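# Wheel cart through self-closing door into yellow bay

## Task

Move the utility cart from this room through the self-closing door and leave it parked in the yellow-taped bay in the next room, all four wheels fully within the tape and none resting on it. The case of copy paper must sit in the cart's top tray without any part overhanging the tray's edges. The door must be closed when you finish. Either or both robots may be used; any robot that falls over or is left leaning means failure.

## Robot and tools

ROBOTS. r1 and r2 are identical Hello Robot Stretch 4 units: an omni-wheel base, a lift sliding on a vertical mast, and one arm that telescopes forward, ending in a wrist (yaw, pitch, roll) and a two-finger gripper. Each is roughly 1.6 m tall; the base edge lies within 0.23 m of the base origin. Robots must never press hard on each other: once bases touch, even a few more millimetres of driving counts as a hard press and can end the scene, and so does one gripper closing on the other's fingers. Contact via a carried object is fine. The same drive command can differ by up to about 3 cm per metre between robots, which matters if both hold one load.

FRAMES. Base frame, in metres: origin on the floor below the base centre, x forward, y left, z up. hand_pose (a point between the open fingertips, only approximate) is in this frame. The odometry frame is the base frame as it stood when the scene began; base_odometry counts wheel rotation only (slip shows as travel), heading in rad, positive left, -3.142 to 3.142. Each robot reports in its own frames, so where one robot is relative to the other comes only from images, lidar_m and wrist_depth_mm.

move. Arguments: r1, r2 (one object per robot; omit a robot to leave it alone), cameras, blocking. Always pass blocking false; the call returns in about 0.5 s while motion continues. Inside a robot's object:
- base: an offset from where that base last reported itself, not a pose. translate_m, metres, forward positive, -2 to 2; strafe_m, metres, left positive, -2 to 2; rotate_rad, radians, counter-clockwise positive, -3.2 to 3.2. translate_m and strafe_m may be combined (straight-line drive without turning); rotate_rad goes alone.
- joints: absolute targets by name. lift_m 0 to 1.2 m; arm_m 0 to 0.55 m extension; wrist_yaw_rad -1.134 to 4.276 (0 straight ahead, positive left, 3.14 folded back, beyond 3.4 the arm may obstruct); wrist_pitch_rad -1.117 to 4.259 (0 level, 1.57 pointing down); wrist_roll_rad -1.117 to 4.259 (0 fingers level, positive clockwise viewed from behind); gripper_m -0.038 to 0.141, fingertip gap in metres, possibly off by 0.015. Done tolerance: 0.004 for lift, arm and gripper, 0.02 rad for wrist joints.
- pace: slow, default, fast or max (base 0.1/0.3/0.4/0.6 m/s and 1/2/3/4 rad/s; lift 0.15 to 0.5 m/s; arm 0.1 to 0.7 m/s). A high lift (above 0.2) slows the base, down to 0.3 m/s and 1 rad/s at 1.2.
- speeds: a top speed per joint key (not gripper), overriding pace.
- contact_limits: 0 (lightest) to 1 for arm_m, lift_m, translate_m, strafe_m, rotate_rad, default 0.5, written only alongside its own command. A base limit persists until a later action names base. Even at 0 the arm needs 15 to 40 N to stop; for a gentle press use 0 and aim 1 to 3 mm past contact.
- end_of_arm: "enable_torque", sent by itself, re-powers limp wrist or gripper motors.
A new move overrides only the targets it names; everything else keeps going. Joint targets outside range are clipped and reported; other out-of-range values are refused; unknown keys make the call invalid. Each motion times out at 14 s.

OTHER TOOLS. wait(seconds 0 to 10, cameras) returns early once a commanded robot stops; wait(0) shows the line "earlier move". stop(cameras) brakes all running motions and also re-holds slack wheels. zoom_image(camera, region [x0, y0, x1, y1] in pixels, origin top-left, at most 504 by 504) enlarges the latest image of a camera included in the newest result. finished_scene(scene) closes the current scene; the goal must then hold unaided. cameras accepts r1_/r2_ head_camera, head_left_camera, head_right_camera, wrist_camera, or "all"; omitted means all, [] none.

RESULTS. Per robot: joint_positions, base_status, joint_status, hand_pose, base_odometry, turned_by_wheels vs turned_by_imu (a gap over about 0.1 rad in one move suggests a hit or slip), base_tilt in degrees, lidar_m (12 sectors of 30 degrees, first straight ahead, counter-clockwise; 4th left, 7th behind, 10th right; "-" means nothing or closer than 0.25 m), wrist_depth_mm (7 by 7 grid, 100 to 2000 mm), motor_effort (percent, peak in brackets), servo_current (mA), on_its_own. "pictures" lists image order; "as last shown" marks robots not in the action; the "move:" line gives done or the worst status. Statuses: done, moving, off_target, contact_stop (that part goes slack), time_out (target dropped), limit_stop_at_own_body, limit_stop_at_tilt (lean above 6 degrees, robot goes slack), torque_fault. After a refused call or an unrequested stop, later move, wait and finished_scene calls in the same reply are skipped.

CAUTIONS. Gripping: command a gap more than 0.015 below the object's width, about 0.06 below for a firm hold; -0.02 or lower to close around a bar or handle. Holding is not shown by gripper_m; look for a servo_current rise. Self-collision risks: gripper over the base with lift below about 0.2 (0.45 pointing down), wrist pitched up while rolled or yawed right, folded wrist with tilt or roll, lift under 0.05 while retracting. Tipping: avoid driving, turning or stopping with over 1 kg held and arm_m above 0.2, especially fast; strong pushes or pulls with a raised gripper can also tip it. Keep lift contact limit at 0.3 or more for 2 kg loads. Slack lifts drop, slack wheels roll. Avoid drops, slams, hard hits and releasing moving items. Loose objects may get nudged occasionally. The simulation keeps running between your calls.

Each tool is called after "Call:" as name(argument=value, ...) on one line, values as JSON.

## Session

Call:
move(blocking=false)

Scene clock: 0.00 s.
r1.base_odometry: x=+0.000 y=+0.000 heading=+0.000
r1.turned_by_wheels: +0.000
r1.turned_by_imu: +0.000
r1.base_tilt: forward=-1.6 right=+1.3
r1.lidar_m: 1.92 2.25 3.81 1.93 0.97 0.84 0.83 0.93 0.77 0.76 0.93 1.59
r1.base_status: not commanded
r1.joint_positions: lift_m=+0.127 arm_m=+0.000 wrist_yaw_rad=+3.089 wrist_pitch_rad=+0.002 wrist_roll_rad=+0.000 gripper_m=+0.056
r1.joint_status: not commanded
r1.measured_speeds: all 0
r1.motor_effort: lift_m=+20 arm_m=-4 wheel_0=+0 wheel_1=+1 wheel_2=+1
r1.servo_current: wrist_yaw_rad=39 wrist_pitch_rad=46 wrist_roll_rad=65 gripper_m=39
r1.hand_pose: x=-0.1125 y=+0.1024 z=+0.3046 quat_wxyz=(+0.026, -0.001, +0.000, +1.000) (m; r1's base frame)
r1.wrist_depth_mm: 137 138 - - - - - / 113 139 - - - - - / 117 140 224 - - - - / 137 161 - - - - - / - - - - - - - / - - 191 - 187 - - / 842 759 750 788 788 732 768
r2.base_odometry: x=+0.000 y=+0.000 heading=+0.000
r2.turned_by_wheels: +0.000
r2.turned_by_imu: +0.000
r2.base_tilt: forward=-0.6 right=+0.1
r2.lidar_m: 2.02 1.45 1.40 1.49 2.01 2.22 2.34 3.17 1.60 3.62 2.59 2.46
r2.base_status: not commanded
r2.joint_positions: lift_m=+0.295 arm_m=+0.000 wrist_yaw_rad=+3.133 wrist_pitch_rad=+0.002 wrist_roll_rad=+0.000 gripper_m=+0.056
r2.joint_status: not commanded
r2.measured_speeds: all 0
r2.motor_effort: lift_m=+18 arm_m=-4 wheel_0=+0 wheel_1=-1 wheel_2=+0
r2.servo_current: wrist_yaw_rad=46 wrist_pitch_rad=39 wrist_roll_rad=46 gripper_m=59
r2.hand_pose: x=-0.1167 y=+0.0898 z=+0.4727 quat_wxyz=(+0.004, -0.001, +0.000, +1.000) (m; r2's base frame)
r2.wrist_depth_mm: - 140 - - - - - / - 126 150 - - - - / - 130 185 - - - - / 144 143 272 - - - - / 229 - - - - - - / 226 1576 196 1576 190 1618 1464 / 226 1060 1138 - - 1025 1060
pictures: r1_head_camera, r1_head_left_camera, r1_head_right_camera, r1_wrist_camera, r2_head_camera, r2_head_left_camera, r2_head_right_camera, r2_wrist_camera
Images, in order (width x height): r1_head_camera 420x560, r1_head_left_camera 420x672, r1_head_right_camera 420x672, r1_wrist_camera 616x392, r2_head_camera 420x560, r2_head_left_camera 420x672, r2_head_right_camera 420x672, r2_wrist_camera 616x392.

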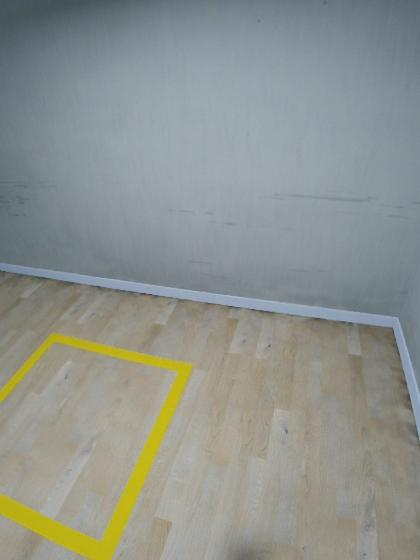

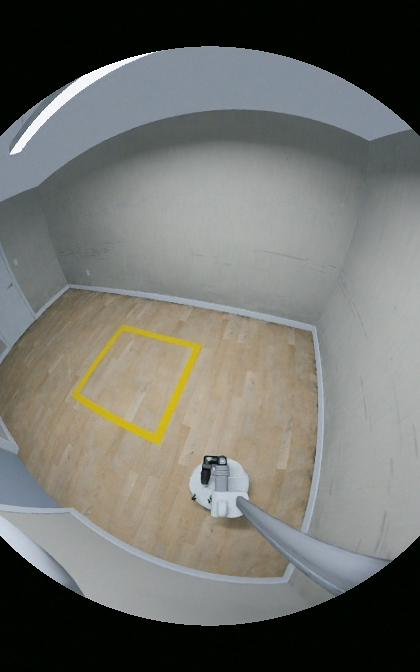

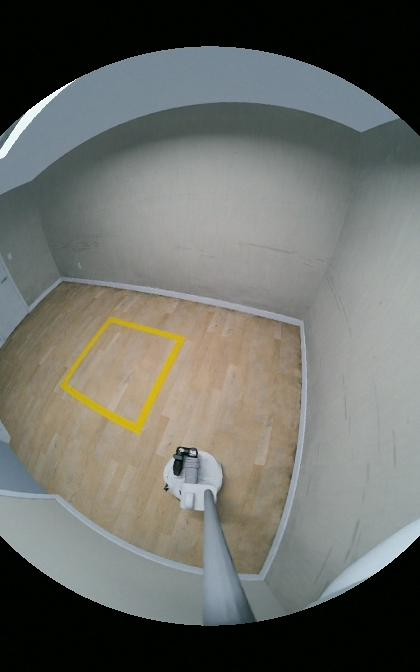

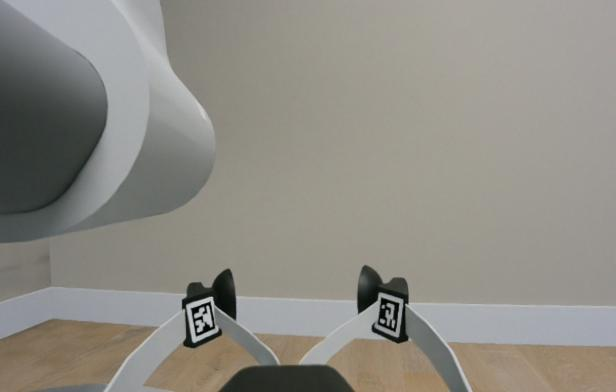

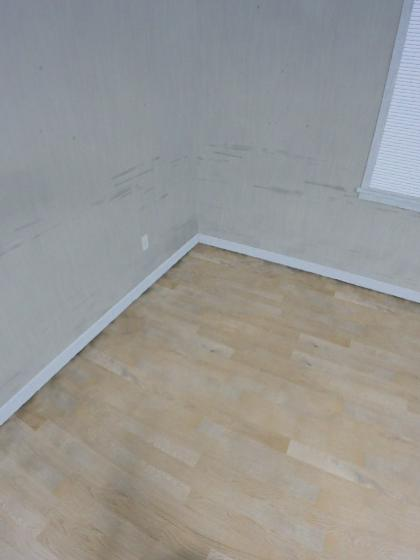

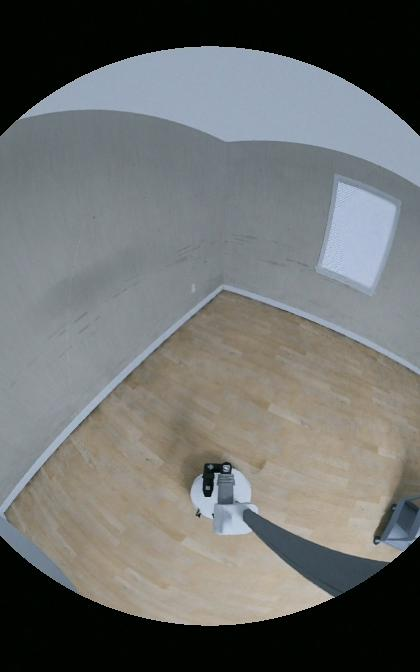

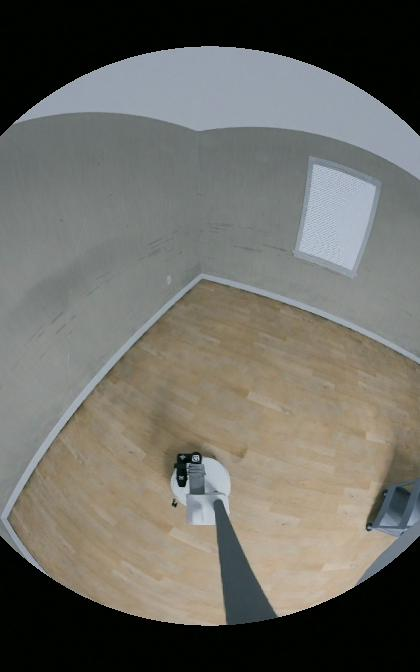

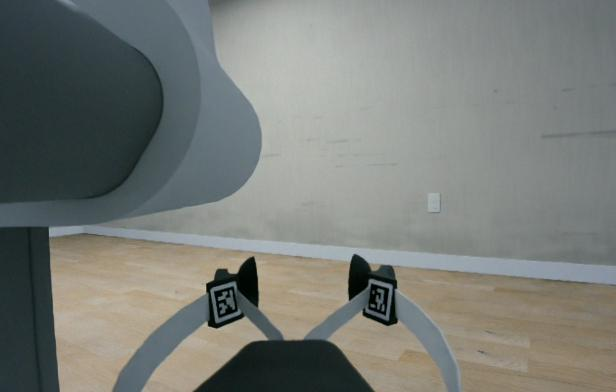

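Call:
move(blocking=false, r1={"base":{"rotate_rad":1.5}}, r2={"base":{"rotate_rad":-1.57}}, cameras=[])

Call:
wait(seconds=3, cameras=[])

Call:
wait(seconds=0.6)

Scene clock: 4.00 s.
move: r1 moving; r2 moving
r1.base_odometry: x=+0.000 y=+0.000 heading=+0.252
r1.turned_by_wheels: +0.252
r1.turned_by_imu: +0.252
r1.base_tilt: forward=-1.6 right=+1.2
r1.lidar_m: 1.98 2.71 3.66 1.25 0.89 0.80 0.87 0.80 0.77 0.82 1.11 1.92
r1.base_status: rotate_rad moving
r1.joint_positions: lift_m=+0.127 arm_m=+0.000 wrist_yaw_rad=+3.089 wrist_pitch_rad=+0.002 wrist_roll_rad=+0.000 gripper_m=+0.056
r1.joint_status: not commanded
r1.measured_speeds: translate_m=-0.001 strafe_m=-0.001 rotate_rad=+0.980 lift_m=+0.000 arm_m=+0.000 wrist_yaw_rad=+0.000 wrist_pitch_rad=+0.000 wrist_roll_rad=+0.000
r1.motor_effort: lift_m=+20(20) arm_m=-4(4) wheel_0=-8(9) wheel_1=-6(9) wheel_2=-7(7)
r1.servo_current: wrist_yaw_rad=59(59) wrist_pitch_rad=39(46) wrist_roll_rad=46(59) gripper_m=39(39)
r1.hand_pose: x=-0.1125 y=+0.1024 z=+0.3046 quat_wxyz=(+0.026, -0.001, +0.000, +1.000) (m; r1's base frame)
r1.wrist_depth_mm: 136 138 - - - - - / 113 139 - - - - - / 114 140 226 - - - - / 137 160 - - - - - / - - - - - - - / - 1060 190 - 187 - - / 778 750 750 798 750 699 732
r2.base_odometry: x=+0.000 y=+0.000 heading=-0.252
r2.turned_by_wheels: -0.252
r2.turned_by_imu: -0.244
r2.base_tilt: forward=-0.7 right=+0.1
r2.lidar_m: 2.52 1.62 1.40 1.40 1.67 2.23 2.24 2.64 1.59 1.63 2.93 2.49
r2.base_status: rotate_rad moving
r2.joint_positions: lift_m=+0.295 arm_m=+0.000 wrist_yaw_rad=+3.133 wrist_pitch_rad=+0.002 wrist_roll_rad=+0.000 gripper_m=+0.056
r2.joint_status: not commanded
r2.measured_speeds: translate_m=+0.000 strafe_m=+0.000 rotate_rad=-0.974 lift_m=+0.000 arm_m=+0.000 wrist_yaw_rad=+0.000 wrist_pitch_rad=+0.000 wrist_roll_rad=+0.000
r2.motor_effort: lift_m=+18(18) arm_m=-4(4) wheel_0=+8(9) wheel_1=+8(10) wheel_2=+9(11)
r2.servo_current: wrist_yaw_rad=33(52) wrist_pitch_rad=39(46) wrist_roll_rad=52(52) gripper_m=39(59)
r2.hand_pose: x=-0.1167 y=+0.0898 z=+0.4727 quat_wxyz=(+0.004, -0.001, +0.000, +1.000) (m; r2's base frame)
r2.wrist_depth_mm: - 141 - - - - - / - 127 150 - - - - / - 130 184 - - - - / 144 143 272 - - - - / 229 - - - - - - / 227 1576 196 1576 190 1661 1464 / 226 1060 1138 - - 1060 1060
pictures: none
No camera images: "cameras" was empty.

Scene clock: 5.53 s.
earlier move: r1 done; r2 moving
r1.base_odometry: x=+0.000 y=+0.000 heading=+1.500
r1.turned_by_wheels: +1.248
r1.turned_by_imu: +1.255
r1.base_tilt: forward=-1.6 right=+1.3
r1.lidar_m: 2.26 1.04 0.83 0.83 0.95 0.78 0.77 0.87 1.39 1.93 2.10 3.36
r1.base_status: done
r1.joint_positions: lift_m=+0.127 arm_m=+0.000 wrist_yaw_rad=+3.089 wrist_pitch_rad=+0.002 wrist_roll_rad=+0.000 gripper_m=+0.056
r1.joint_status: not commanded
r1.measured_speeds: all 0
r1.motor_effort: lift_m=+20(20) arm_m=-4(4) wheel_0=+0(10) wheel_1=+0(9) wheel_2=+1(8)
r1.servo_current: wrist_yaw_rad=33(65) wrist_pitch_rad=33(52) wrist_roll_rad=52(65) gripper_m=39(46)
r1.hand_pose: x=-0.1125 y=+0.1024 z=+0.3046 quat_wxyz=(+0.026, -0.001, +0.000, +1.000) (m; r1's base frame)
r1.wrist_depth_mm: 136 139 - - - - - / 113 139 - - - - - / 117 140 228 - - - - / 137 161 - - - - - / - - - - - - - / - - 190 - 187 - - / 842 750 759 143 741 741 768
r2.base_odometry: x=+0.000 y=+0.000 heading=-1.569
r2.turned_by_wheels: -1.318
r2.turned_by_imu: -1.283
r2.base_tilt: forward=-0.6 right=+0.1
r2.lidar_m: 3.56 2.58 2.46 1.99 1.46 1.41 1.49 2.05 2.23 2.32 3.20 1.60
r2.base_status: rotate_rad moving
r2.joint_positions: lift_m=+0.295 arm_m=+0.000 wrist_yaw_rad=+3.133 wrist_pitch_rad=+0.002 wrist_roll_rad=+0.000 gripper_m=+0.056
r2.joint_status: not commanded
r2.measured_speeds: all 0
r2.motor_effort: lift_m=+18(18) arm_m=-4(4) wheel_0=+0(11) wheel_1=+2(11) wheel_2=+3(11)
r2.servo_current: wrist_yaw_rad=39(59) wrist_pitch_rad=39(46) wrist_roll_rad=52(52) gripper_m=39(59)
r2.hand_pose: x=-0.1167 y=+0.0898 z=+0.4727 quat_wxyz=(+0.004, -0.001, +0.000, +1.000) (m; r2's base frame)
r2.wrist_depth_mm: - 140 - - - - - / - 126 142 - - - - / - 130 185 - - - - / 144 143 229 - - - - / 229 - - - - - - / 228 1537 196 1336 190 - - / 226 1060 1138 - - 1042 1078
wait: 1.53 of 3 s (r1 has come to rest)
pictures: none
No camera images: "cameras" was empty.

Scene clock: 5.57 s.
earlier move: r2 done
r1.base_odometry: x=+0.000 y=+0.000 heading=+1.500
r1.turned_by_wheels: +0.000
r1.turned_by_imu: +0.000
r1.base_tilt: forward=-1.6 right=+1.2
r1.lidar_m: 2.24 1.05 0.84 0.84 0.90 0.77 0.78 0.86 1.39 1.93 2.12 3.38
r1.base_status: done
r1.joint_positions: lift_m=+0.127 arm_m=+0.000 wrist_yaw_rad=+3.089 wrist_pitch_rad=+0.002 wrist_roll_rad=+0.000 gripper_m=+0.056
r1.joint_status: not commanded
r1.measured_speeds: all 0
r1.motor_effort: lift_m=+20(20) arm_m=-4(4) wheel_0=-1(10) wheel_1=+0(9) wheel_2=+1(8)
r1.servo_current: wrist_yaw_rad=33(65) wrist_pitch_rad=33(52) wrist_roll_rad=52(65) gripper_m=39(46)
r1.hand_pose: x=-0.1125 y=+0.1024 z=+0.3046 quat_wxyz=(+0.026, -0.001, +0.000, +1.000) (m; r1's base frame)
r1.wrist_depth_mm: 137 139 - - - - - / 113 139 - - - - - / 117 140 229 - - - - / 137 162 - - - - - / - - - - - - - / - - 190 - 187 - - / 854 741 759 143 741 741 759
r2.base_odometry: x=+0.000 y=+0.000 heading=-1.569
r2.turned_by_wheels: +0.000
r2.turned_by_imu: +0.000
r2.base_tilt: forward=-0.6 right=+0.1
r2.lidar_m: 3.58 2.60 2.46 1.99 1.43 1.40 1.49 2.04 2.22 2.32 3.21 1.63
r2.base_status: done
r2.joint_positions: lift_m=+0.295 arm_m=+0.000 wrist_yaw_rad=+3.133 wrist_pitch_rad=+0.002 wrist_roll_rad=+0.000 gripper_m=+0.056
r2.joint_status: not commanded
r2.measured_speeds: all 0
r2.motor_effort: lift_m=+18(18) arm_m=-4(4) wheel_0=+3(11) wheel_1=+2(11) wheel_2=+3(11)
r2.servo_current: wrist_yaw_rad=39(59) wrist_pitch_rad=39(46) wrist_roll_rad=52(52) gripper_m=39(59)
r2.hand_pose: x=-0.1167 y=+0.0898 z=+0.4727 quat_wxyz=(+0.004, -0.001, +0.000, +1.000) (m; r2's base frame)
r2.wrist_depth_mm: - 140 - - - - - / - 126 142 - - - - / - 130 186 - - - - / 144 144 228 - - - - / 229 - - - - - - / 228 1576 196 1336 190 - - / 226 1060 1138 - - 1025 1060
wait: 0.03 of 0.6 s (r2 has come to rest)
pictures: r1_head_camera, r1_head_left_camera, r1_head_right_camera, r1_wrist_camera, r2_head_camera, r2_head_left_camera, r2_head_right_camera, r2_wrist_camera
Images, in order (width x height): r1_head_camera 420x560, r1_head_left_camera 420x672, r1_head_right_camera 420x672, r1_wrist_camera 616x392, r2_head_camera 420x560, r2_head_left_camera 420x672, r2_head_right_camera 420x672, r2_wrist_camera 616x392.

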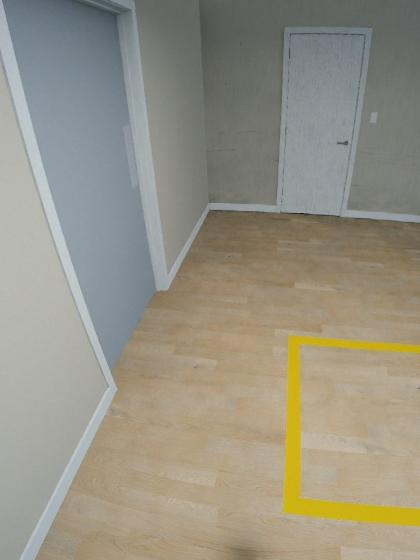

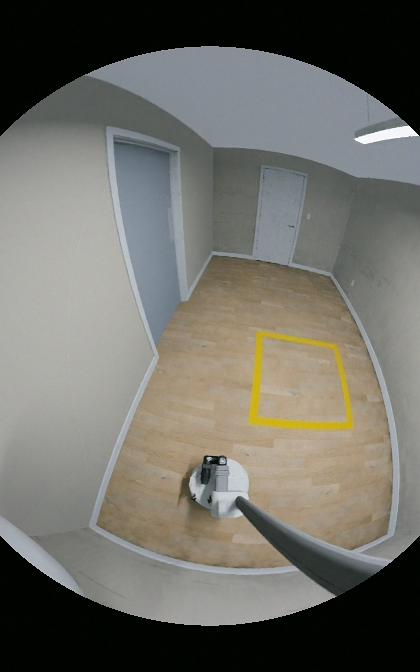

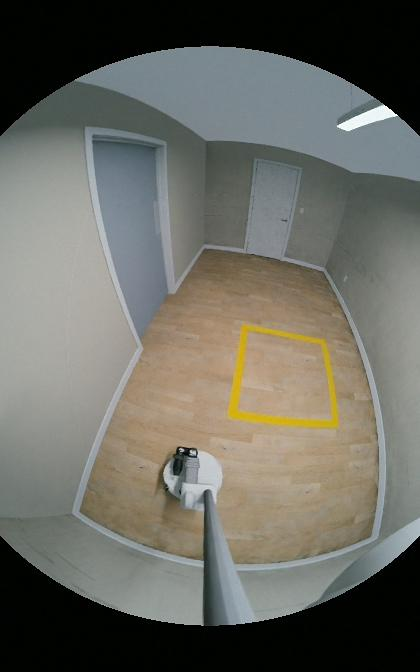

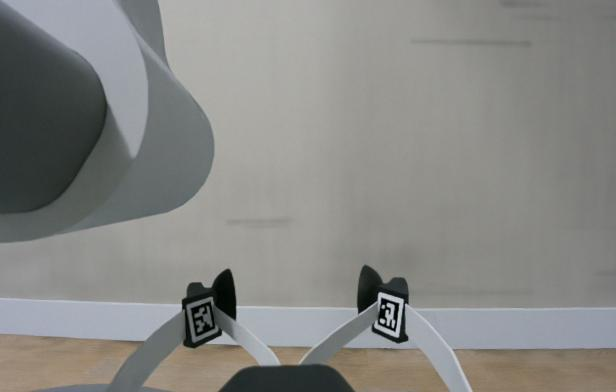

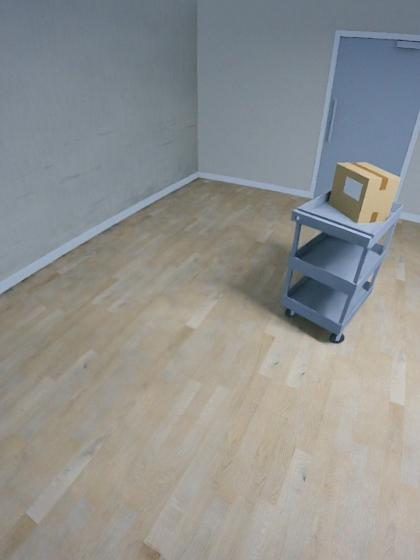

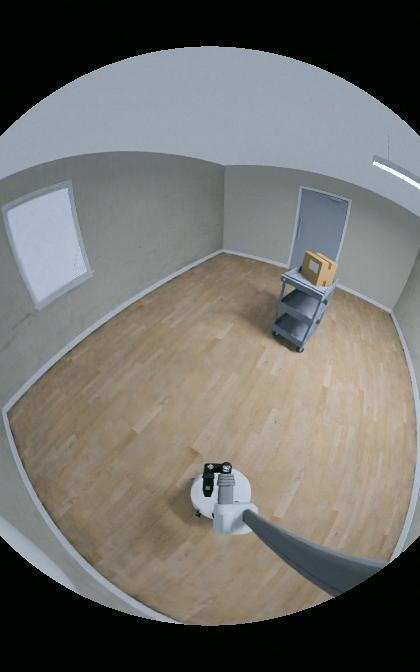

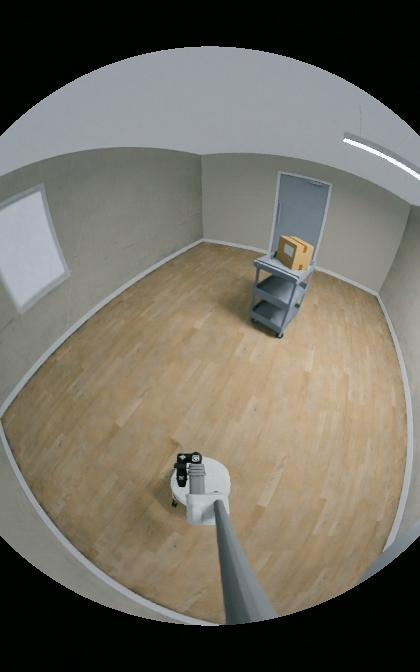

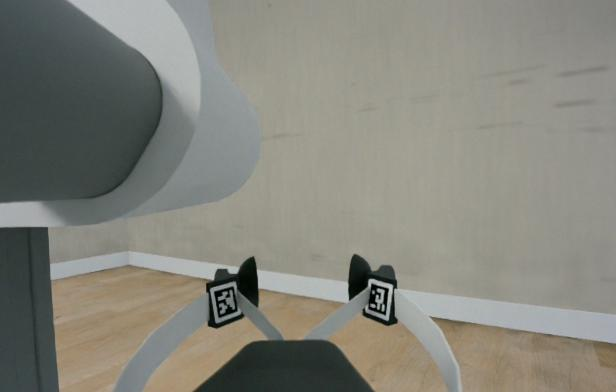

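Call:
zoom_image(camera="r2_head_camera", region=[240, 10, 420, 370])

Call:
zoom_image(camera="r2_head_left_camera", region=[220, 150, 420, 370])

Call:
zoom_image(camera="r1_head_left_camera", region=[80, 100, 380, 520])

Scaled by 1.400 from the camera's 420x560 image, which has a finer 1200x1600 frame.

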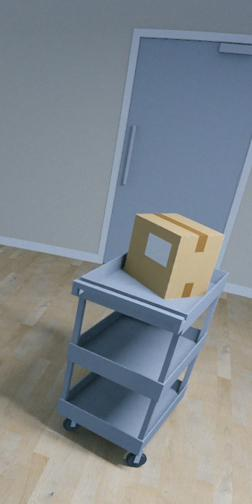

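Scaled by 2.291 from the camera's 420x672 image, which has a finer 600x960 frame.

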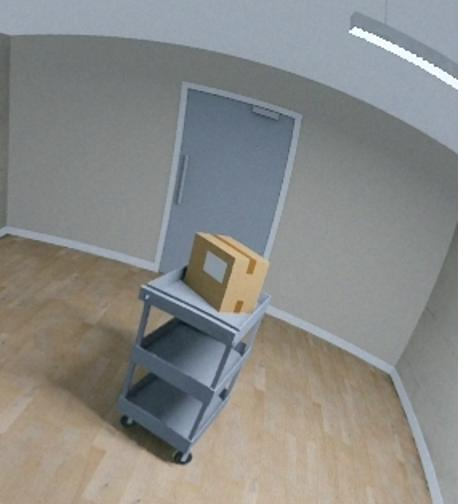

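Scaled by 1.200 from the camera's 420x672 image, which has a finer 600x960 frame.

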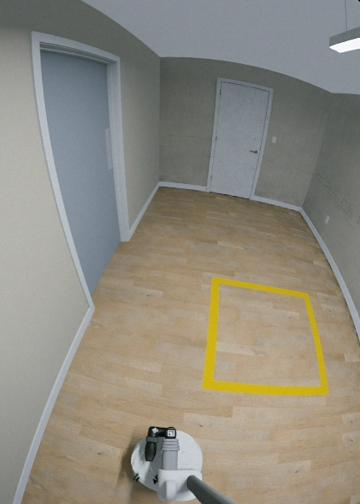

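Call:
move(blocking=false, r1={"base":{"rotate_rad":-0.14}}, r2={"base":{"strafe_m":-0.7}}, cameras=[])

Call:
wait(seconds=4, cameras=[])

Call:
wait(seconds=4, cameras=["r1_head_camera","r1_head_left_camera","r2_head_camera","r2_head_left_camera"])

Call:
zoom_image(camera="r2_head_camera", region=[50, 10, 350, 410])

Scene clock: 37.60 s.
move: r1 moving; r2 moving
r1.base_odometry: x=+0.000 y=+0.000 heading=+1.361
r1.turned_by_wheels: -0.139
r1.turned_by_imu: -0.140
r1.base_tilt: forward=-1.6 right=+1.3
r1.lidar_m: 2.99 1.18 0.87 0.83 0.91 0.81 0.77 0.82 1.18 1.90 2.04 2.86
r1.base_status: rotate_rad moving
r1.joint_positions: lift_m=+0.127 arm_m=+0.000 wrist_yaw_rad=+3.089 wrist_pitch_rad=+0.002 wrist_roll_rad=+0.000 gripper_m=+0.056
r1.joint_status: not commanded
r1.measured_speeds: translate_m=+0.000 strafe_m=+0.000 rotate_rad=-0.084 lift_m=+0.000 arm_m=+0.000 wrist_yaw_rad=+0.000 wrist_pitch_rad=+0.000 wrist_roll_rad=+0.000
r1.motor_effort: lift_m=+20(20) arm_m=-4(4) wheel_0=+2(8) wheel_1=+2(7) wheel_2=+2(6)
r1.servo_current: wrist_yaw_rad=52(52) wrist_pitch_rad=46(46) wrist_roll_rad=46(65) gripper_m=46(46)
r1.hand_pose: x=-0.1125 y=+0.1024 z=+0.3046 quat_wxyz=(+0.026, -0.001, +0.000, +1.000) (m; r1's base frame)
r1.wrist_depth_mm: 136 139 - - - - - / 113 139 - - - - - / 118 140 229 - - - - / 137 162 - - - - - / - - - - - - - / - - 190 - 187 - - / 798 707 750 143 750 768 809
r2.base_odometry: x=-0.036 y=+0.000 heading=-1.570
r2.turned_by_wheels: +0.000
r2.turned_by_imu: +0.000
r2.base_tilt: forward=-0.7 right=+0.1
r2.lidar_m: 3.58 2.64 2.51 2.05 1.49 1.40 1.50 2.08 2.18 2.31 3.18 1.57
r2.base_status: strafe_m moving
r2.joint_positions: lift_m=+0.295 arm_m=+0.000 wrist_yaw_rad=+3.133 wrist_pitch_rad=+0.002 wrist_roll_rad=+0.000 gripper_m=+0.056
r2.joint_status: not commanded
r2.measured_speeds: translate_m=+0.000 strafe_m=-0.139 rotate_rad=+0.000 lift_m=+0.000 arm_m=+0.000 wrist_yaw_rad=+0.000 wrist_pitch_rad=+0.000 wrist_roll_rad=+0.000
r2.motor_effort: lift_m=+18(18) arm_m=-4(4) wheel_0=+8(12) wheel_1=-12(12) wheel_2=+0(3)
r2.servo_current: wrist_yaw_rad=46(59) wrist_pitch_rad=46(46) wrist_roll_rad=46(59) gripper_m=52(52)
r2.hand_pose: x=-0.1167 y=+0.0898 z=+0.4727 quat_wxyz=(+0.004, -0.001, +0.000, +1.000) (m; r2's base frame)
r2.wrist_depth_mm: - 140 - - - - - / - 126 142 - - - - / - 129 185 - - - - / 144 144 236 - - - - / 230 - - - - - - / 228 1576 196 1336 190 - - / 227 1060 1138 - - 1042 1060
pictures: none
No camera images: "cameras" was empty.

Scene clock: 37.93 s.
earlier move: r1 done; r2 moving
r1.base_odometry: x=+0.000 y=+0.000 heading=+1.360
r1.turned_by_wheels: -0.001
r1.turned_by_imu: -0.001
r1.base_tilt: forward=-1.6 right=+1.3
r1.lidar_m: 3.00 1.18 0.86 0.84 0.88 0.81 0.76 0.82 1.17 1.92 2.03 2.84
r1.base_status: done
r1.joint_positions: lift_m=+0.127 arm_m=+0.000 wrist_yaw_rad=+3.089 wrist_pitch_rad=+0.002 wrist_roll_rad=+0.000 gripper_m=+0.056
r1.joint_status: not commanded
r1.measured_speeds: all 0
r1.motor_effort: lift_m=+20(20) arm_m=-4(4) wheel_0=+2(8) wheel_1=+2(7) wheel_2=+2(6)
r1.servo_current: wrist_yaw_rad=46(65) wrist_pitch_rad=39(52) wrist_roll_rad=59(65) gripper_m=33(46)
r1.hand_pose: x=-0.1125 y=+0.1024 z=+0.3046 quat_wxyz=(+0.026, -0.001, +0.000, +1.000) (m; r1's base frame)
r1.wrist_depth_mm: 136 138 - - - - - / 113 139 - - - - - / 118 139 229 - - - - / 137 162 - - - - - / - - - - - - - / - - 190 - 187 - - / 798 715 759 143 741 778 831
r2.base_odometry: x=-0.101 y=+0.000 heading=-1.569
r2.turned_by_wheels: +0.000
r2.turned_by_imu: +0.000
r2.base_tilt: forward=-0.7 right=+0.1
r2.lidar_m: 3.67 2.66 2.56 2.06 1.54 1.44 1.54 2.14 2.15 2.26 3.09 1.56
r2.base_status: strafe_m moving
r2.joint_positions: lift_m=+0.295 arm_m=+0.000 wrist_yaw_rad=+3.133 wrist_pitch_rad=+0.002 wrist_roll_rad=+0.000 gripper_m=+0.056
r2.joint_status: not commanded
r2.measured_speeds: translate_m=+0.000 strafe_m=-0.236 rotate_rad=+0.000 lift_m=+0.000 arm_m=+0.000 wrist_yaw_rad=+0.000 wrist_pitch_rad=+0.000 wrist_roll_rad=+0.000
r2.motor_effort: lift_m=+18(18) arm_m=-4(4) wheel_0=+11(12) wheel_1=-12(12) wheel_2=+0(3)
r2.servo_current: wrist_yaw_rad=46(59) wrist_pitch_rad=46(46) wrist_roll_rad=46(59) gripper_m=52(52)
r2.hand_pose: x=-0.1167 y=+0.0898 z=+0.4727 quat_wxyz=(+0.004, -0.001, +0.000, +1.000) (m; r2's base frame)
r2.wrist_depth_mm: - 140 - - - - - / - 127 142 - - - - / - 130 185 - - - - / 144 144 235 - - - - / 229 - - - - - - / 228 1618 196 1336 190 - - / 227 1078 1138 - - 1042 1060
wait: 0.33 of 4 s (r1 has come to rest)
pictures: none
No camera images: "cameras" was empty.

Scene clock: 40.77 s.
earlier move: r2 done
r1.base_odometry: x=+0.000 y=+0.000 heading=+1.360
r1.turned_by_wheels: +0.000
r1.turned_by_imu: +0.000
r1.base_tilt: forward=-1.6 right=+1.2
r1.lidar_m: 3.00 1.19 0.86 0.83 0.90 0.81 0.78 0.84 1.15 1.93 2.00 2.86
r1.base_status: done
r1.joint_positions: lift_m=+0.127 arm_m=+0.000 wrist_yaw_rad=+3.089 wrist_pitch_rad=+0.002 wrist_roll_rad=+0.000 gripper_m=+0.056
r1.joint_status: not commanded
r1.measured_speeds: all 0
r1.motor_effort: lift_m=+20(20) arm_m=-4(4) wheel_0=+2(8) wheel_1=+2(7) wheel_2=+2(6)
r1.servo_current: wrist_yaw_rad=59(72) wrist_pitch_rad=39(52) wrist_roll_rad=46(65) gripper_m=39(52)
r1.hand_pose: x=-0.1125 y=+0.1024 z=+0.3046 quat_wxyz=(+0.026, -0.001, +0.000, +1.000) (m; r1's base frame)
r1.wrist_depth_mm: 136 138 - - - - - / 113 139 - - - - - / 118 139 229 - - - - / 137 162 - - - - - / - - - - - - - / - - 190 - 188 - - / 788 707 750 143 741 778 820
r2.base_odometry: x=-0.700 y=-0.001 heading=-1.569
r2.turned_by_wheels: +0.000
r2.turned_by_imu: +0.000
r2.base_tilt: forward=-0.7 right=+0.1
r2.lidar_m: 1.37 3.24 3.08 2.52 1.83 1.74 1.87 1.69 1.62 1.72 2.34 1.66
r2.base_status: done
r2.joint_positions: lift_m=+0.295 arm_m=+0.000 wrist_yaw_rad=+3.133 wrist_pitch_rad=+0.002 wrist_roll_rad=+0.000 gripper_m=+0.056
r2.joint_status: not commanded
r2.measured_speeds: all 0
r2.motor_effort: lift_m=+18(18) arm_m=-3(4) wheel_0=+3(13) wheel_1=-1(12) wheel_2=+0(3)
r2.servo_current: wrist_yaw_rad=39(65) wrist_pitch_rad=39(46) wrist_roll_rad=52(59) gripper_m=46(52)
r2.hand_pose: x=-0.1167 y=+0.0898 z=+0.4727 quat_wxyz=(+0.004, -0.001, +0.000, +1.000) (m; r2's base frame)
r2.wrist_depth_mm: - 141 - - - - - / - 126 149 - - - - / - 129 192 - - - - / 144 143 270 - - - - / 220 - - - - - - / 226 1537 196 1618 190 1499 1336 / 237 1060 1118 - - 1042 1060
wait: 2.83 of 4 s (r2 has come to rest)
pictures: r1_head_camera, r1_head_left_camera, r2_head_camera, r2_head_left_camera
Images, in order (width x height): r1_head_camera 420x560, r1_head_left_camera 420x672, r2_head_camera 420x560, r2_head_left_camera 420x672.

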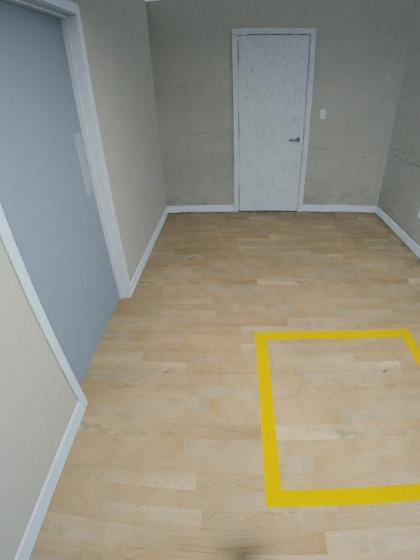

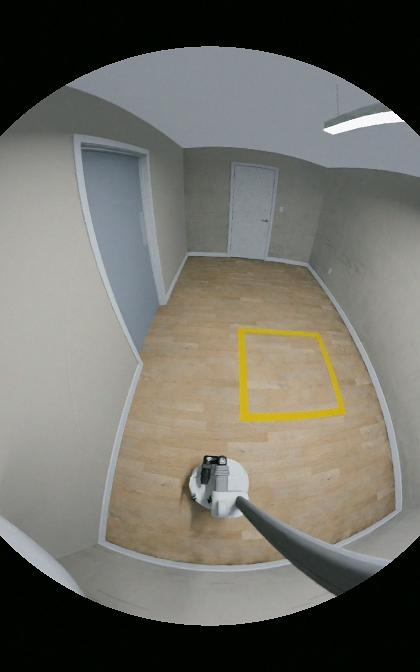

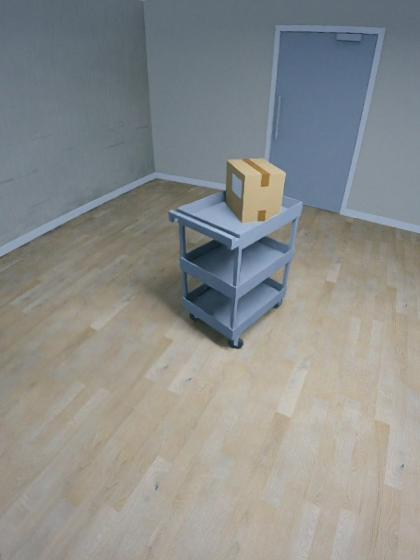

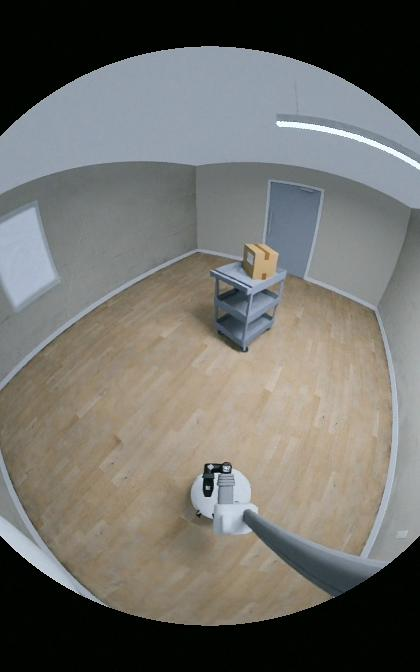

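Scaled by 1.260 from the camera's 420x560 image, which has a finer 1200x1600 frame.

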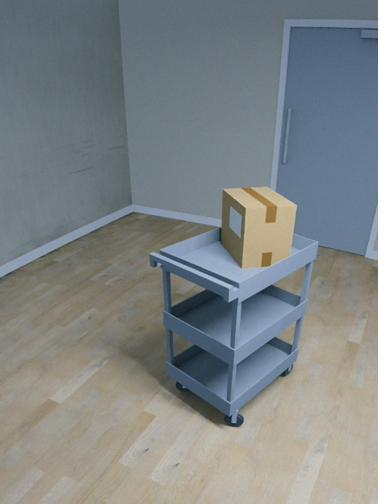

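Call:
move(blocking=false, r1={"base":{"strafe_m":-0.35}}, r2={"base":{"strafe_m":-0.6,"translate_m":0.7}}, cameras=[])

Call:
wait(seconds=2.5, cameras=[])

Call:
wait(seconds=4, cameras=["r2_head_camera","r2_head_left_camera"])

Call:
zoom_image(camera="r2_head_camera", region=[0, 10, 300, 410])

Scene clock: 51.53 s.
move: r1 moving; r2 moving
r1.base_odometry: x=+0.035 y=-0.008 heading=+1.361
r1.turned_by_wheels: +0.000
r1.turned_by_imu: +0.000
r1.base_tilt: forward=-1.5 right=+1.3
r1.lidar_m: 3.14 1.25 0.92 0.88 0.93 0.81 0.76 0.82 1.20 1.88 1.99 2.81
r1.base_status: strafe_m moving
r1.joint_positions: lift_m=+0.127 arm_m=+0.000 wrist_yaw_rad=+3.089 wrist_pitch_rad=+0.002 wrist_roll_rad=+0.000 gripper_m=+0.056
r1.joint_status: not commanded
r1.measured_speeds: translate_m=-0.001 strafe_m=-0.141 rotate_rad=+0.007 lift_m=+0.000 arm_m=+0.000 wrist_yaw_rad=+0.000 wrist_pitch_rad=+0.000 wrist_roll_rad=+0.000
r1.motor_effort: lift_m=+20(20) arm_m=-4(4) wheel_0=+8(10) wheel_1=-9(10) wheel_2=-1(2)
r1.servo_current: wrist_yaw_rad=52(52) wrist_pitch_rad=39(46) wrist_roll_rad=59(59) gripper_m=39(46)
r1.hand_pose: x=-0.1125 y=+0.1024 z=+0.3046 quat_wxyz=(+0.026, -0.001, +0.000, +1.000) (m; r1's base frame)
r1.wrist_depth_mm: 136 139 - - - - - / 113 139 - - - - - / 118 140 229 - - - - / 137 162 - - - - - / - - - - - - - / - - 190 - 187 - - / 798 699 741 143 741 778 809
r2.base_odometry: x=-0.721 y=-0.026 heading=-1.570
r2.turned_by_wheels: -0.001
r2.turned_by_imu: +0.000
r2.base_tilt: forward=-0.7 right=+0.1
r2.lidar_m: 1.34 3.23 3.09 2.52 1.87 1.79 1.90 1.69 1.62 1.68 2.35 1.64
r2.base_status: translate_m moving; strafe_m moving
r2.joint_positions: lift_m=+0.295 arm_m=+0.000 wrist_yaw_rad=+3.133 wrist_pitch_rad=+0.002 wrist_roll_rad=+0.000 gripper_m=+0.056
r2.joint_status: not commanded
r2.measured_speeds: translate_m=+0.099 strafe_m=-0.083 rotate_rad=-0.002 lift_m=+0.000 arm_m=+0.000 wrist_yaw_rad=+0.000 wrist_pitch_rad=+0.000 wrist_roll_rad=+0.000
r2.motor_effort: lift_m=+18(18) arm_m=-4(4) wheel_0=+6(13) wheel_1=-8(8) wheel_2=-12(12)
r2.servo_current: wrist_yaw_rad=46(59) wrist_pitch_rad=39(46) wrist_roll_rad=52(52) gripper_m=52(59)
r2.hand_pose: x=-0.1167 y=+0.0898 z=+0.4727 quat_wxyz=(+0.004, -0.001, +0.000, +1.000) (m; r2's base frame)
r2.wrist_depth_mm: - 141 - - - - - / - 126 148 - - - - / - 129 192 - - - - / 144 143 268 - - - - / 220 - - - - - - / 226 1618 196 1537 190 1499 1336 / 237 1060 1138 - - 1060 1060
pictures: none
No camera images: "cameras" was empty.

Scene clock: 53.53 s.
earlier move: r1 done; r2 moving
r1.base_odometry: x=+0.342 y=-0.073 heading=+1.361
r1.turned_by_wheels: +0.000
r1.turned_by_imu: -0.002
r1.base_tilt: forward=-1.6 right=+1.3
r1.lidar_m: 3.89 1.78 1.25 1.17 1.10 0.82 0.77 0.82 1.16 1.57 1.65 2.30
r1.base_status: done
r1.joint_positions: lift_m=+0.127 arm_m=+0.000 wrist_yaw_rad=+3.089 wrist_pitch_rad=+0.002 wrist_roll_rad=+0.000 gripper_m=+0.056
r1.joint_status: not commanded
r1.measured_speeds: all 0
r1.motor_effort: lift_m=+20(20) arm_m=-4(4) wheel_0=+2(11) wheel_1=+0(10) wheel_2=+0(2)
r1.servo_current: wrist_yaw_rad=65(72) wrist_pitch_rad=39(52) wrist_roll_rad=46(65) gripper_m=39(52)
r1.hand_pose: x=-0.1125 y=+0.1024 z=+0.3046 quat_wxyz=(+0.026, -0.001, +0.000, +1.000) (m; r1's base frame)
r1.wrist_depth_mm: 136 138 - - - - - / 112 139 - - - - - / 117 139 224 - - - - / 137 163 - - - - - / - - - - - - - / - - 189 - 187 - - / 798 741 750 143 788 778 820
r2.base_odometry: x=-1.078 y=-0.443 heading=-1.570
r2.turned_by_wheels: +0.000
r2.turned_by_imu: +0.001
r2.base_tilt: forward=-0.7 right=+0.1
r2.lidar_m: 0.96 1.01 3.19 3.30 2.43 2.32 2.18 1.60 1.51 1.59 2.22 3.47
r2.base_status: translate_m moving; strafe_m moving
r2.joint_positions: lift_m=+0.295 arm_m=+0.000 wrist_yaw_rad=+3.133 wrist_pitch_rad=+0.002 wrist_roll_rad=+0.000 gripper_m=+0.056
r2.joint_status: not commanded
r2.measured_speeds: translate_m=+0.227 strafe_m=-0.196 rotate_rad=+0.001 lift_m=+0.000 arm_m=+0.000 wrist_yaw_rad=+0.000 wrist_pitch_rad=+0.000 wrist_roll_rad=+0.000
r2.motor_effort: lift_m=+18(18) arm_m=-4(4) wheel_0=+6(15) wheel_1=-5(8) wheel_2=-8(12)
r2.servo_current: wrist_yaw_rad=46(59) wrist_pitch_rad=39(46) wrist_roll_rad=46(59) gripper_m=46(59)
r2.hand_pose: x=-0.1167 y=+0.0898 z=+0.4727 quat_wxyz=(+0.004, -0.001, +0.000, +1.000) (m; r2's base frame)
r2.wrist_depth_mm: - 140 - - - - - / - 126 150 - - - - / - 129 184 - - - - / 144 143 272 - - - - / 218 - - - - - - / 228 1576 196 1537 190 1576 1464 / 226 1060 1138 - - 1060 1060
wait: 2.00 of 2.5 s (r1 has come to rest)
pictures: none
No camera images: "cameras" was empty.

Scene clock: 55.53 s.
earlier move: r2 done
r1.base_odometry: x=+0.342 y=-0.073 heading=+1.361
r1.turned_by_wheels: +0.000
r1.turned_by_imu: +0.000
r1.base_tilt: forward=-1.6 right=+1.3
r1.lidar_m: 3.91 1.78 1.22 1.18 1.11 0.80 0.78 0.83 1.19 1.58 1.66 2.34
r1.base_status: done
r1.joint_positions: lift_m=+0.127 arm_m=+0.000 wrist_yaw_rad=+3.089 wrist_pitch_rad=+0.002 wrist_roll_rad=+0.000 gripper_m=+0.056
r1.joint_status: not commanded
r1.measured_speeds: all 0
r1.motor_effort: lift_m=+20(20) arm_m=-4(4) wheel_0=+2(11) wheel_1=+0(10) wheel_2=+0(2)
r1.servo_current: wrist_yaw_rad=46(72) wrist_pitch_rad=33(52) wrist_roll_rad=59(65) gripper_m=39(52)
r1.hand_pose: x=-0.1125 y=+0.1024 z=+0.3046 quat_wxyz=(+0.026, -0.001, +0.000, +1.000) (m; r1's base frame)
r1.wrist_depth_mm: 136 139 - - - - - / 113 139 - - - - - / 117 139 224 - - - - / 137 162 - - - - - / - - - - - - - / - - 190 - 188 - - / 788 741 750 143 798 778 809
r2.base_odometry: x=-1.299 y=-0.702 heading=-1.570
r2.turned_by_wheels: +0.000
r2.turned_by_imu: +0.001
r2.base_tilt: forward=-0.8 right=+0.1
r2.lidar_m: 0.88 0.79 3.26 3.42 2.77 2.67 2.12 1.54 1.46 1.54 2.10 3.12
r2.base_status: done
r2.joint_positions: lift_m=+0.295 arm_m=+0.000 wrist_yaw_rad=+3.133 wrist_pitch_rad=+0.002 wrist_roll_rad=+0.000 gripper_m=+0.056
r2.joint_status: not commanded
r2.measured_speeds: all 0
r2.motor_effort: lift_m=+18(18) arm_m=-4(4) wheel_0=+1(15) wheel_1=-3(8) wheel_2=-3(12)
r2.servo_current: wrist_yaw_rad=39(59) wrist_pitch_rad=33(46) wrist_roll_rad=52(59) gripper_m=46(59)
r2.hand_pose: x=-0.1167 y=+0.0898 z=+0.4727 quat_wxyz=(+0.004, -0.001, +0.000, +1.000) (m; r2's base frame)
r2.wrist_depth_mm: - 141 - - - - - / - 126 151 - - - - / - 129 185 - - - - / 144 143 264 - - - - / 220 - - - - - - / 220 1576 195 1537 190 1576 1464 / 227 1078 1160 - - 1042 1060
wait: 2.00 of 4 s (r2 has come to rest)
pictures: r2_head_camera, r2_head_left_camera
Images, in order (width x height): r2_head_camera 420x560, r2_head_left_camera 420x672.

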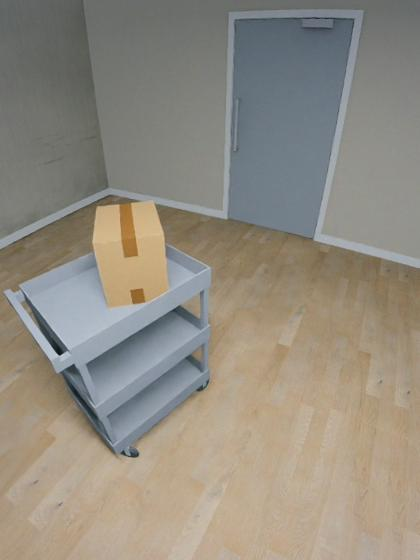

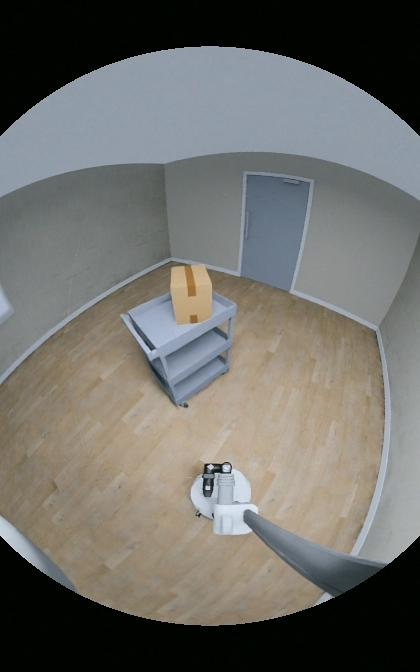

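Scaled by 1.260 from the camera's 420x560 image, which has a finer 1200x1600 frame.

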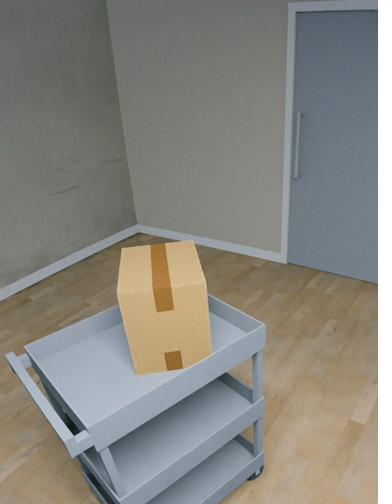

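Call:
zoom_image(camera="r2_head_camera", region=[70, 190, 230, 390])

Scaled by 2.520 from the camera's 420x560 image, which has a finer 1200x1600 frame.

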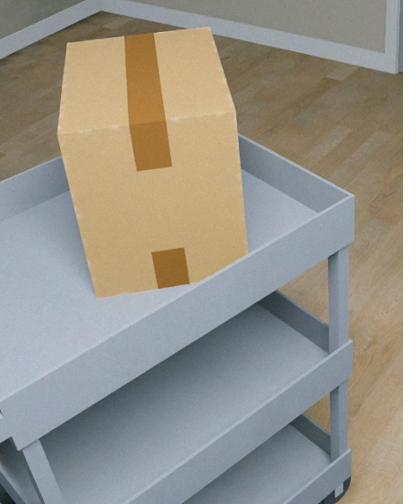

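Call:
move(blocking=false, r1={"base":{"rotate_rad":1.57}}, cameras=[])

Call:
wait(seconds=4, cameras=["r1_head_camera","r1_head_left_camera","r1_head_right_camera"])

Scene clock: 95.43 s.
move: r1 moving
r1.base_odometry: x=+0.342 y=-0.073 heading=+1.612
r1.turned_by_wheels: +0.252
r1.turned_by_imu: +0.253
r1.base_tilt: forward=-1.6 right=+1.3
r1.lidar_m: 2.39 1.40 1.20 1.19 0.92 0.76 0.77 0.93 1.59 1.58 1.86 3.29
r1.base_status: rotate_rad moving
r1.joint_positions: lift_m=+0.127 arm_m=+0.000 wrist_yaw_rad=+3.089 wrist_pitch_rad=+0.002 wrist_roll_rad=+0.000 gripper_m=+0.056
r1.joint_status: not commanded
r1.measured_speeds: translate_m=-0.001 strafe_m=+0.001 rotate_rad=+0.979 lift_m=+0.000 arm_m=+0.000 wrist_yaw_rad=+0.000 wrist_pitch_rad=+0.000 wrist_roll_rad=+0.000
r1.motor_effort: lift_m=+20(20) arm_m=-4(4) wheel_0=-7(8) wheel_1=-5(8) wheel_2=-7(7)
r1.servo_current: wrist_yaw_rad=46(65) wrist_pitch_rad=39(46) wrist_roll_rad=46(59) gripper_m=39(52)
r1.hand_pose: x=-0.1125 y=+0.1024 z=+0.3046 quat_wxyz=(+0.026, -0.001, +0.000, +1.000) (m; r1's base frame)
r1.wrist_depth_mm: 136 139 - - - - - / 113 139 - - - - - / 117 140 226 - - - - / 137 161 - - - - - / - - - - - - - / - - 190 - 187 - - / 842 741 741 143 741 741 759
r2: as last shown
r2.turned_by_imu: +0.000
r2.base_tilt: forward=-0.6 right=+0.1
r2.lidar_m: 0.89 0.76 3.26 3.40 2.78 2.67 2.10 1.53 1.47 1.54 2.14 3.13
r2.motor_effort: lift_m=+18(18) arm_m=-4(4) wheel_0=+1(2) wheel_1=-3(4) wheel_2=-2(3)
r2.servo_current: wrist_yaw_rad=33(52) wrist_pitch_rad=39(46) wrist_roll_rad=39(59) gripper_m=46(59)
r2.wrist_depth_mm: - 141 - - - - - / - 126 151 - - - - / - 129 185 - - - - / 144 143 265 - - - - / 220 - - - - - - / 219 1499 196 1537 190 1661 1464 / 226 1060 1160 - - 1042 1078
pictures: none
No camera images: "cameras" was empty.

Scene clock: 97.00 s.
earlier move: r1 done
r1.base_odometry: x=+0.342 y=-0.073 heading=+2.930
r1.turned_by_wheels: +1.318
r1.turned_by_imu: +1.325
r1.base_tilt: forward=-1.6 right=+1.3
r1.lidar_m: 1.18 1.13 0.81 0.78 0.83 1.16 1.58 1.66 2.32 3.92 1.80 1.23
r1.base_status: done
r1.joint_positions: lift_m=+0.127 arm_m=+0.000 wrist_yaw_rad=+3.089 wrist_pitch_rad=+0.002 wrist_roll_rad=+0.000 gripper_m=+0.056
r1.joint_status: not commanded
r1.measured_speeds: all 0
r1.motor_effort: lift_m=+20(20) arm_m=-4(4) wheel_0=-1(12) wheel_1=+0(9) wheel_2=+0(8)
r1.servo_current: wrist_yaw_rad=52(72) wrist_pitch_rad=46(52) wrist_roll_rad=52(72) gripper_m=39(52)
r1.hand_pose: x=-0.1125 y=+0.1024 z=+0.3046 quat_wxyz=(+0.026, -0.001, +0.000, +1.000) (m; r1's base frame)
r1.wrist_depth_mm: 136 138 - - - - - / 113 139 - - - - - / 117 140 229 - - - - / 137 161 - - - - - / - - - - - - - / 1205 1182 193 1205 188 1138 - / 798 741 759 798 798 768 820
r2.base_odometry: x=-1.299 y=-0.702 heading=-1.570
r2.turned_by_wheels: +0.000
r2.turned_by_imu: +0.000
r2.base_tilt: forward=-0.7 right=+0.1
r2.lidar_m: 0.88 0.77 3.27 3.39 2.76 2.66 2.07 1.53 1.46 1.52 2.15 3.13
r2.base_status: not commanded
r2.joint_positions: lift_m=+0.295 arm_m=+0.000 wrist_yaw_rad=+3.133 wrist_pitch_rad=+0.002 wrist_roll_rad=+0.000 gripper_m=+0.056
r2.joint_status: not commanded
r2.measured_speeds: all 0
r2.motor_effort: lift_m=+18(18) arm_m=-4(4) wheel_0=+1(2) wheel_1=-3(4) wheel_2=-2(3)
r2.servo_current: wrist_yaw_rad=52(59) wrist_pitch_rad=39(52) wrist_roll_rad=46(59) gripper_m=52(59)
r2.hand_pose: x=-0.1167 y=+0.0898 z=+0.4727 quat_wxyz=(+0.004, -0.001, +0.000, +1.000) (m; r2's base frame)
r2.wrist_depth_mm: - 141 - - - - - / - 126 151 - - - - / - 130 185 - - - - / 144 143 265 - - - - / 220 - - - - - - / 220 1576 196 1537 190 1618 1464 / 226 1078 1118 - - 1025 1060
wait: 1.57 of 4 s (r1 has come to rest)
pictures: r1_head_camera, r1_head_left_camera, r1_head_right_camera
Images, in order (width x height): r1_head_camera 420x560, r1_head_left_camera 420x672, r1_head_right_camera 420x672.

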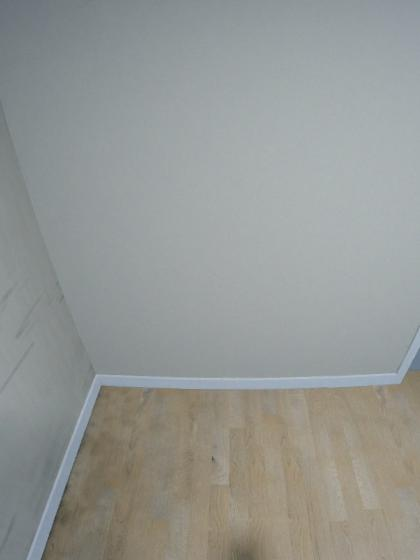

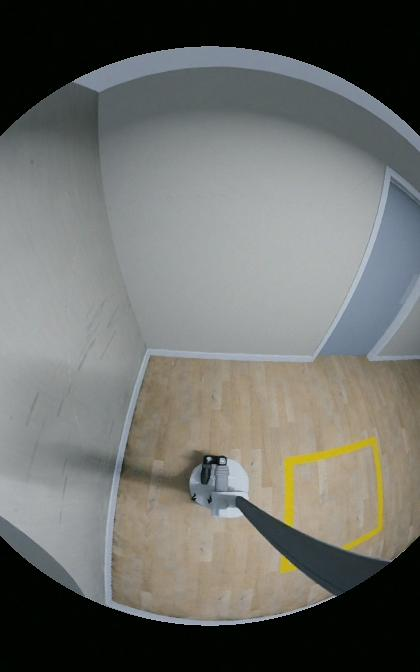

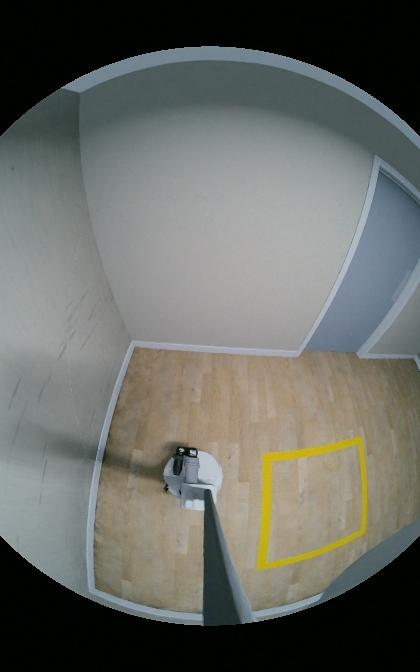

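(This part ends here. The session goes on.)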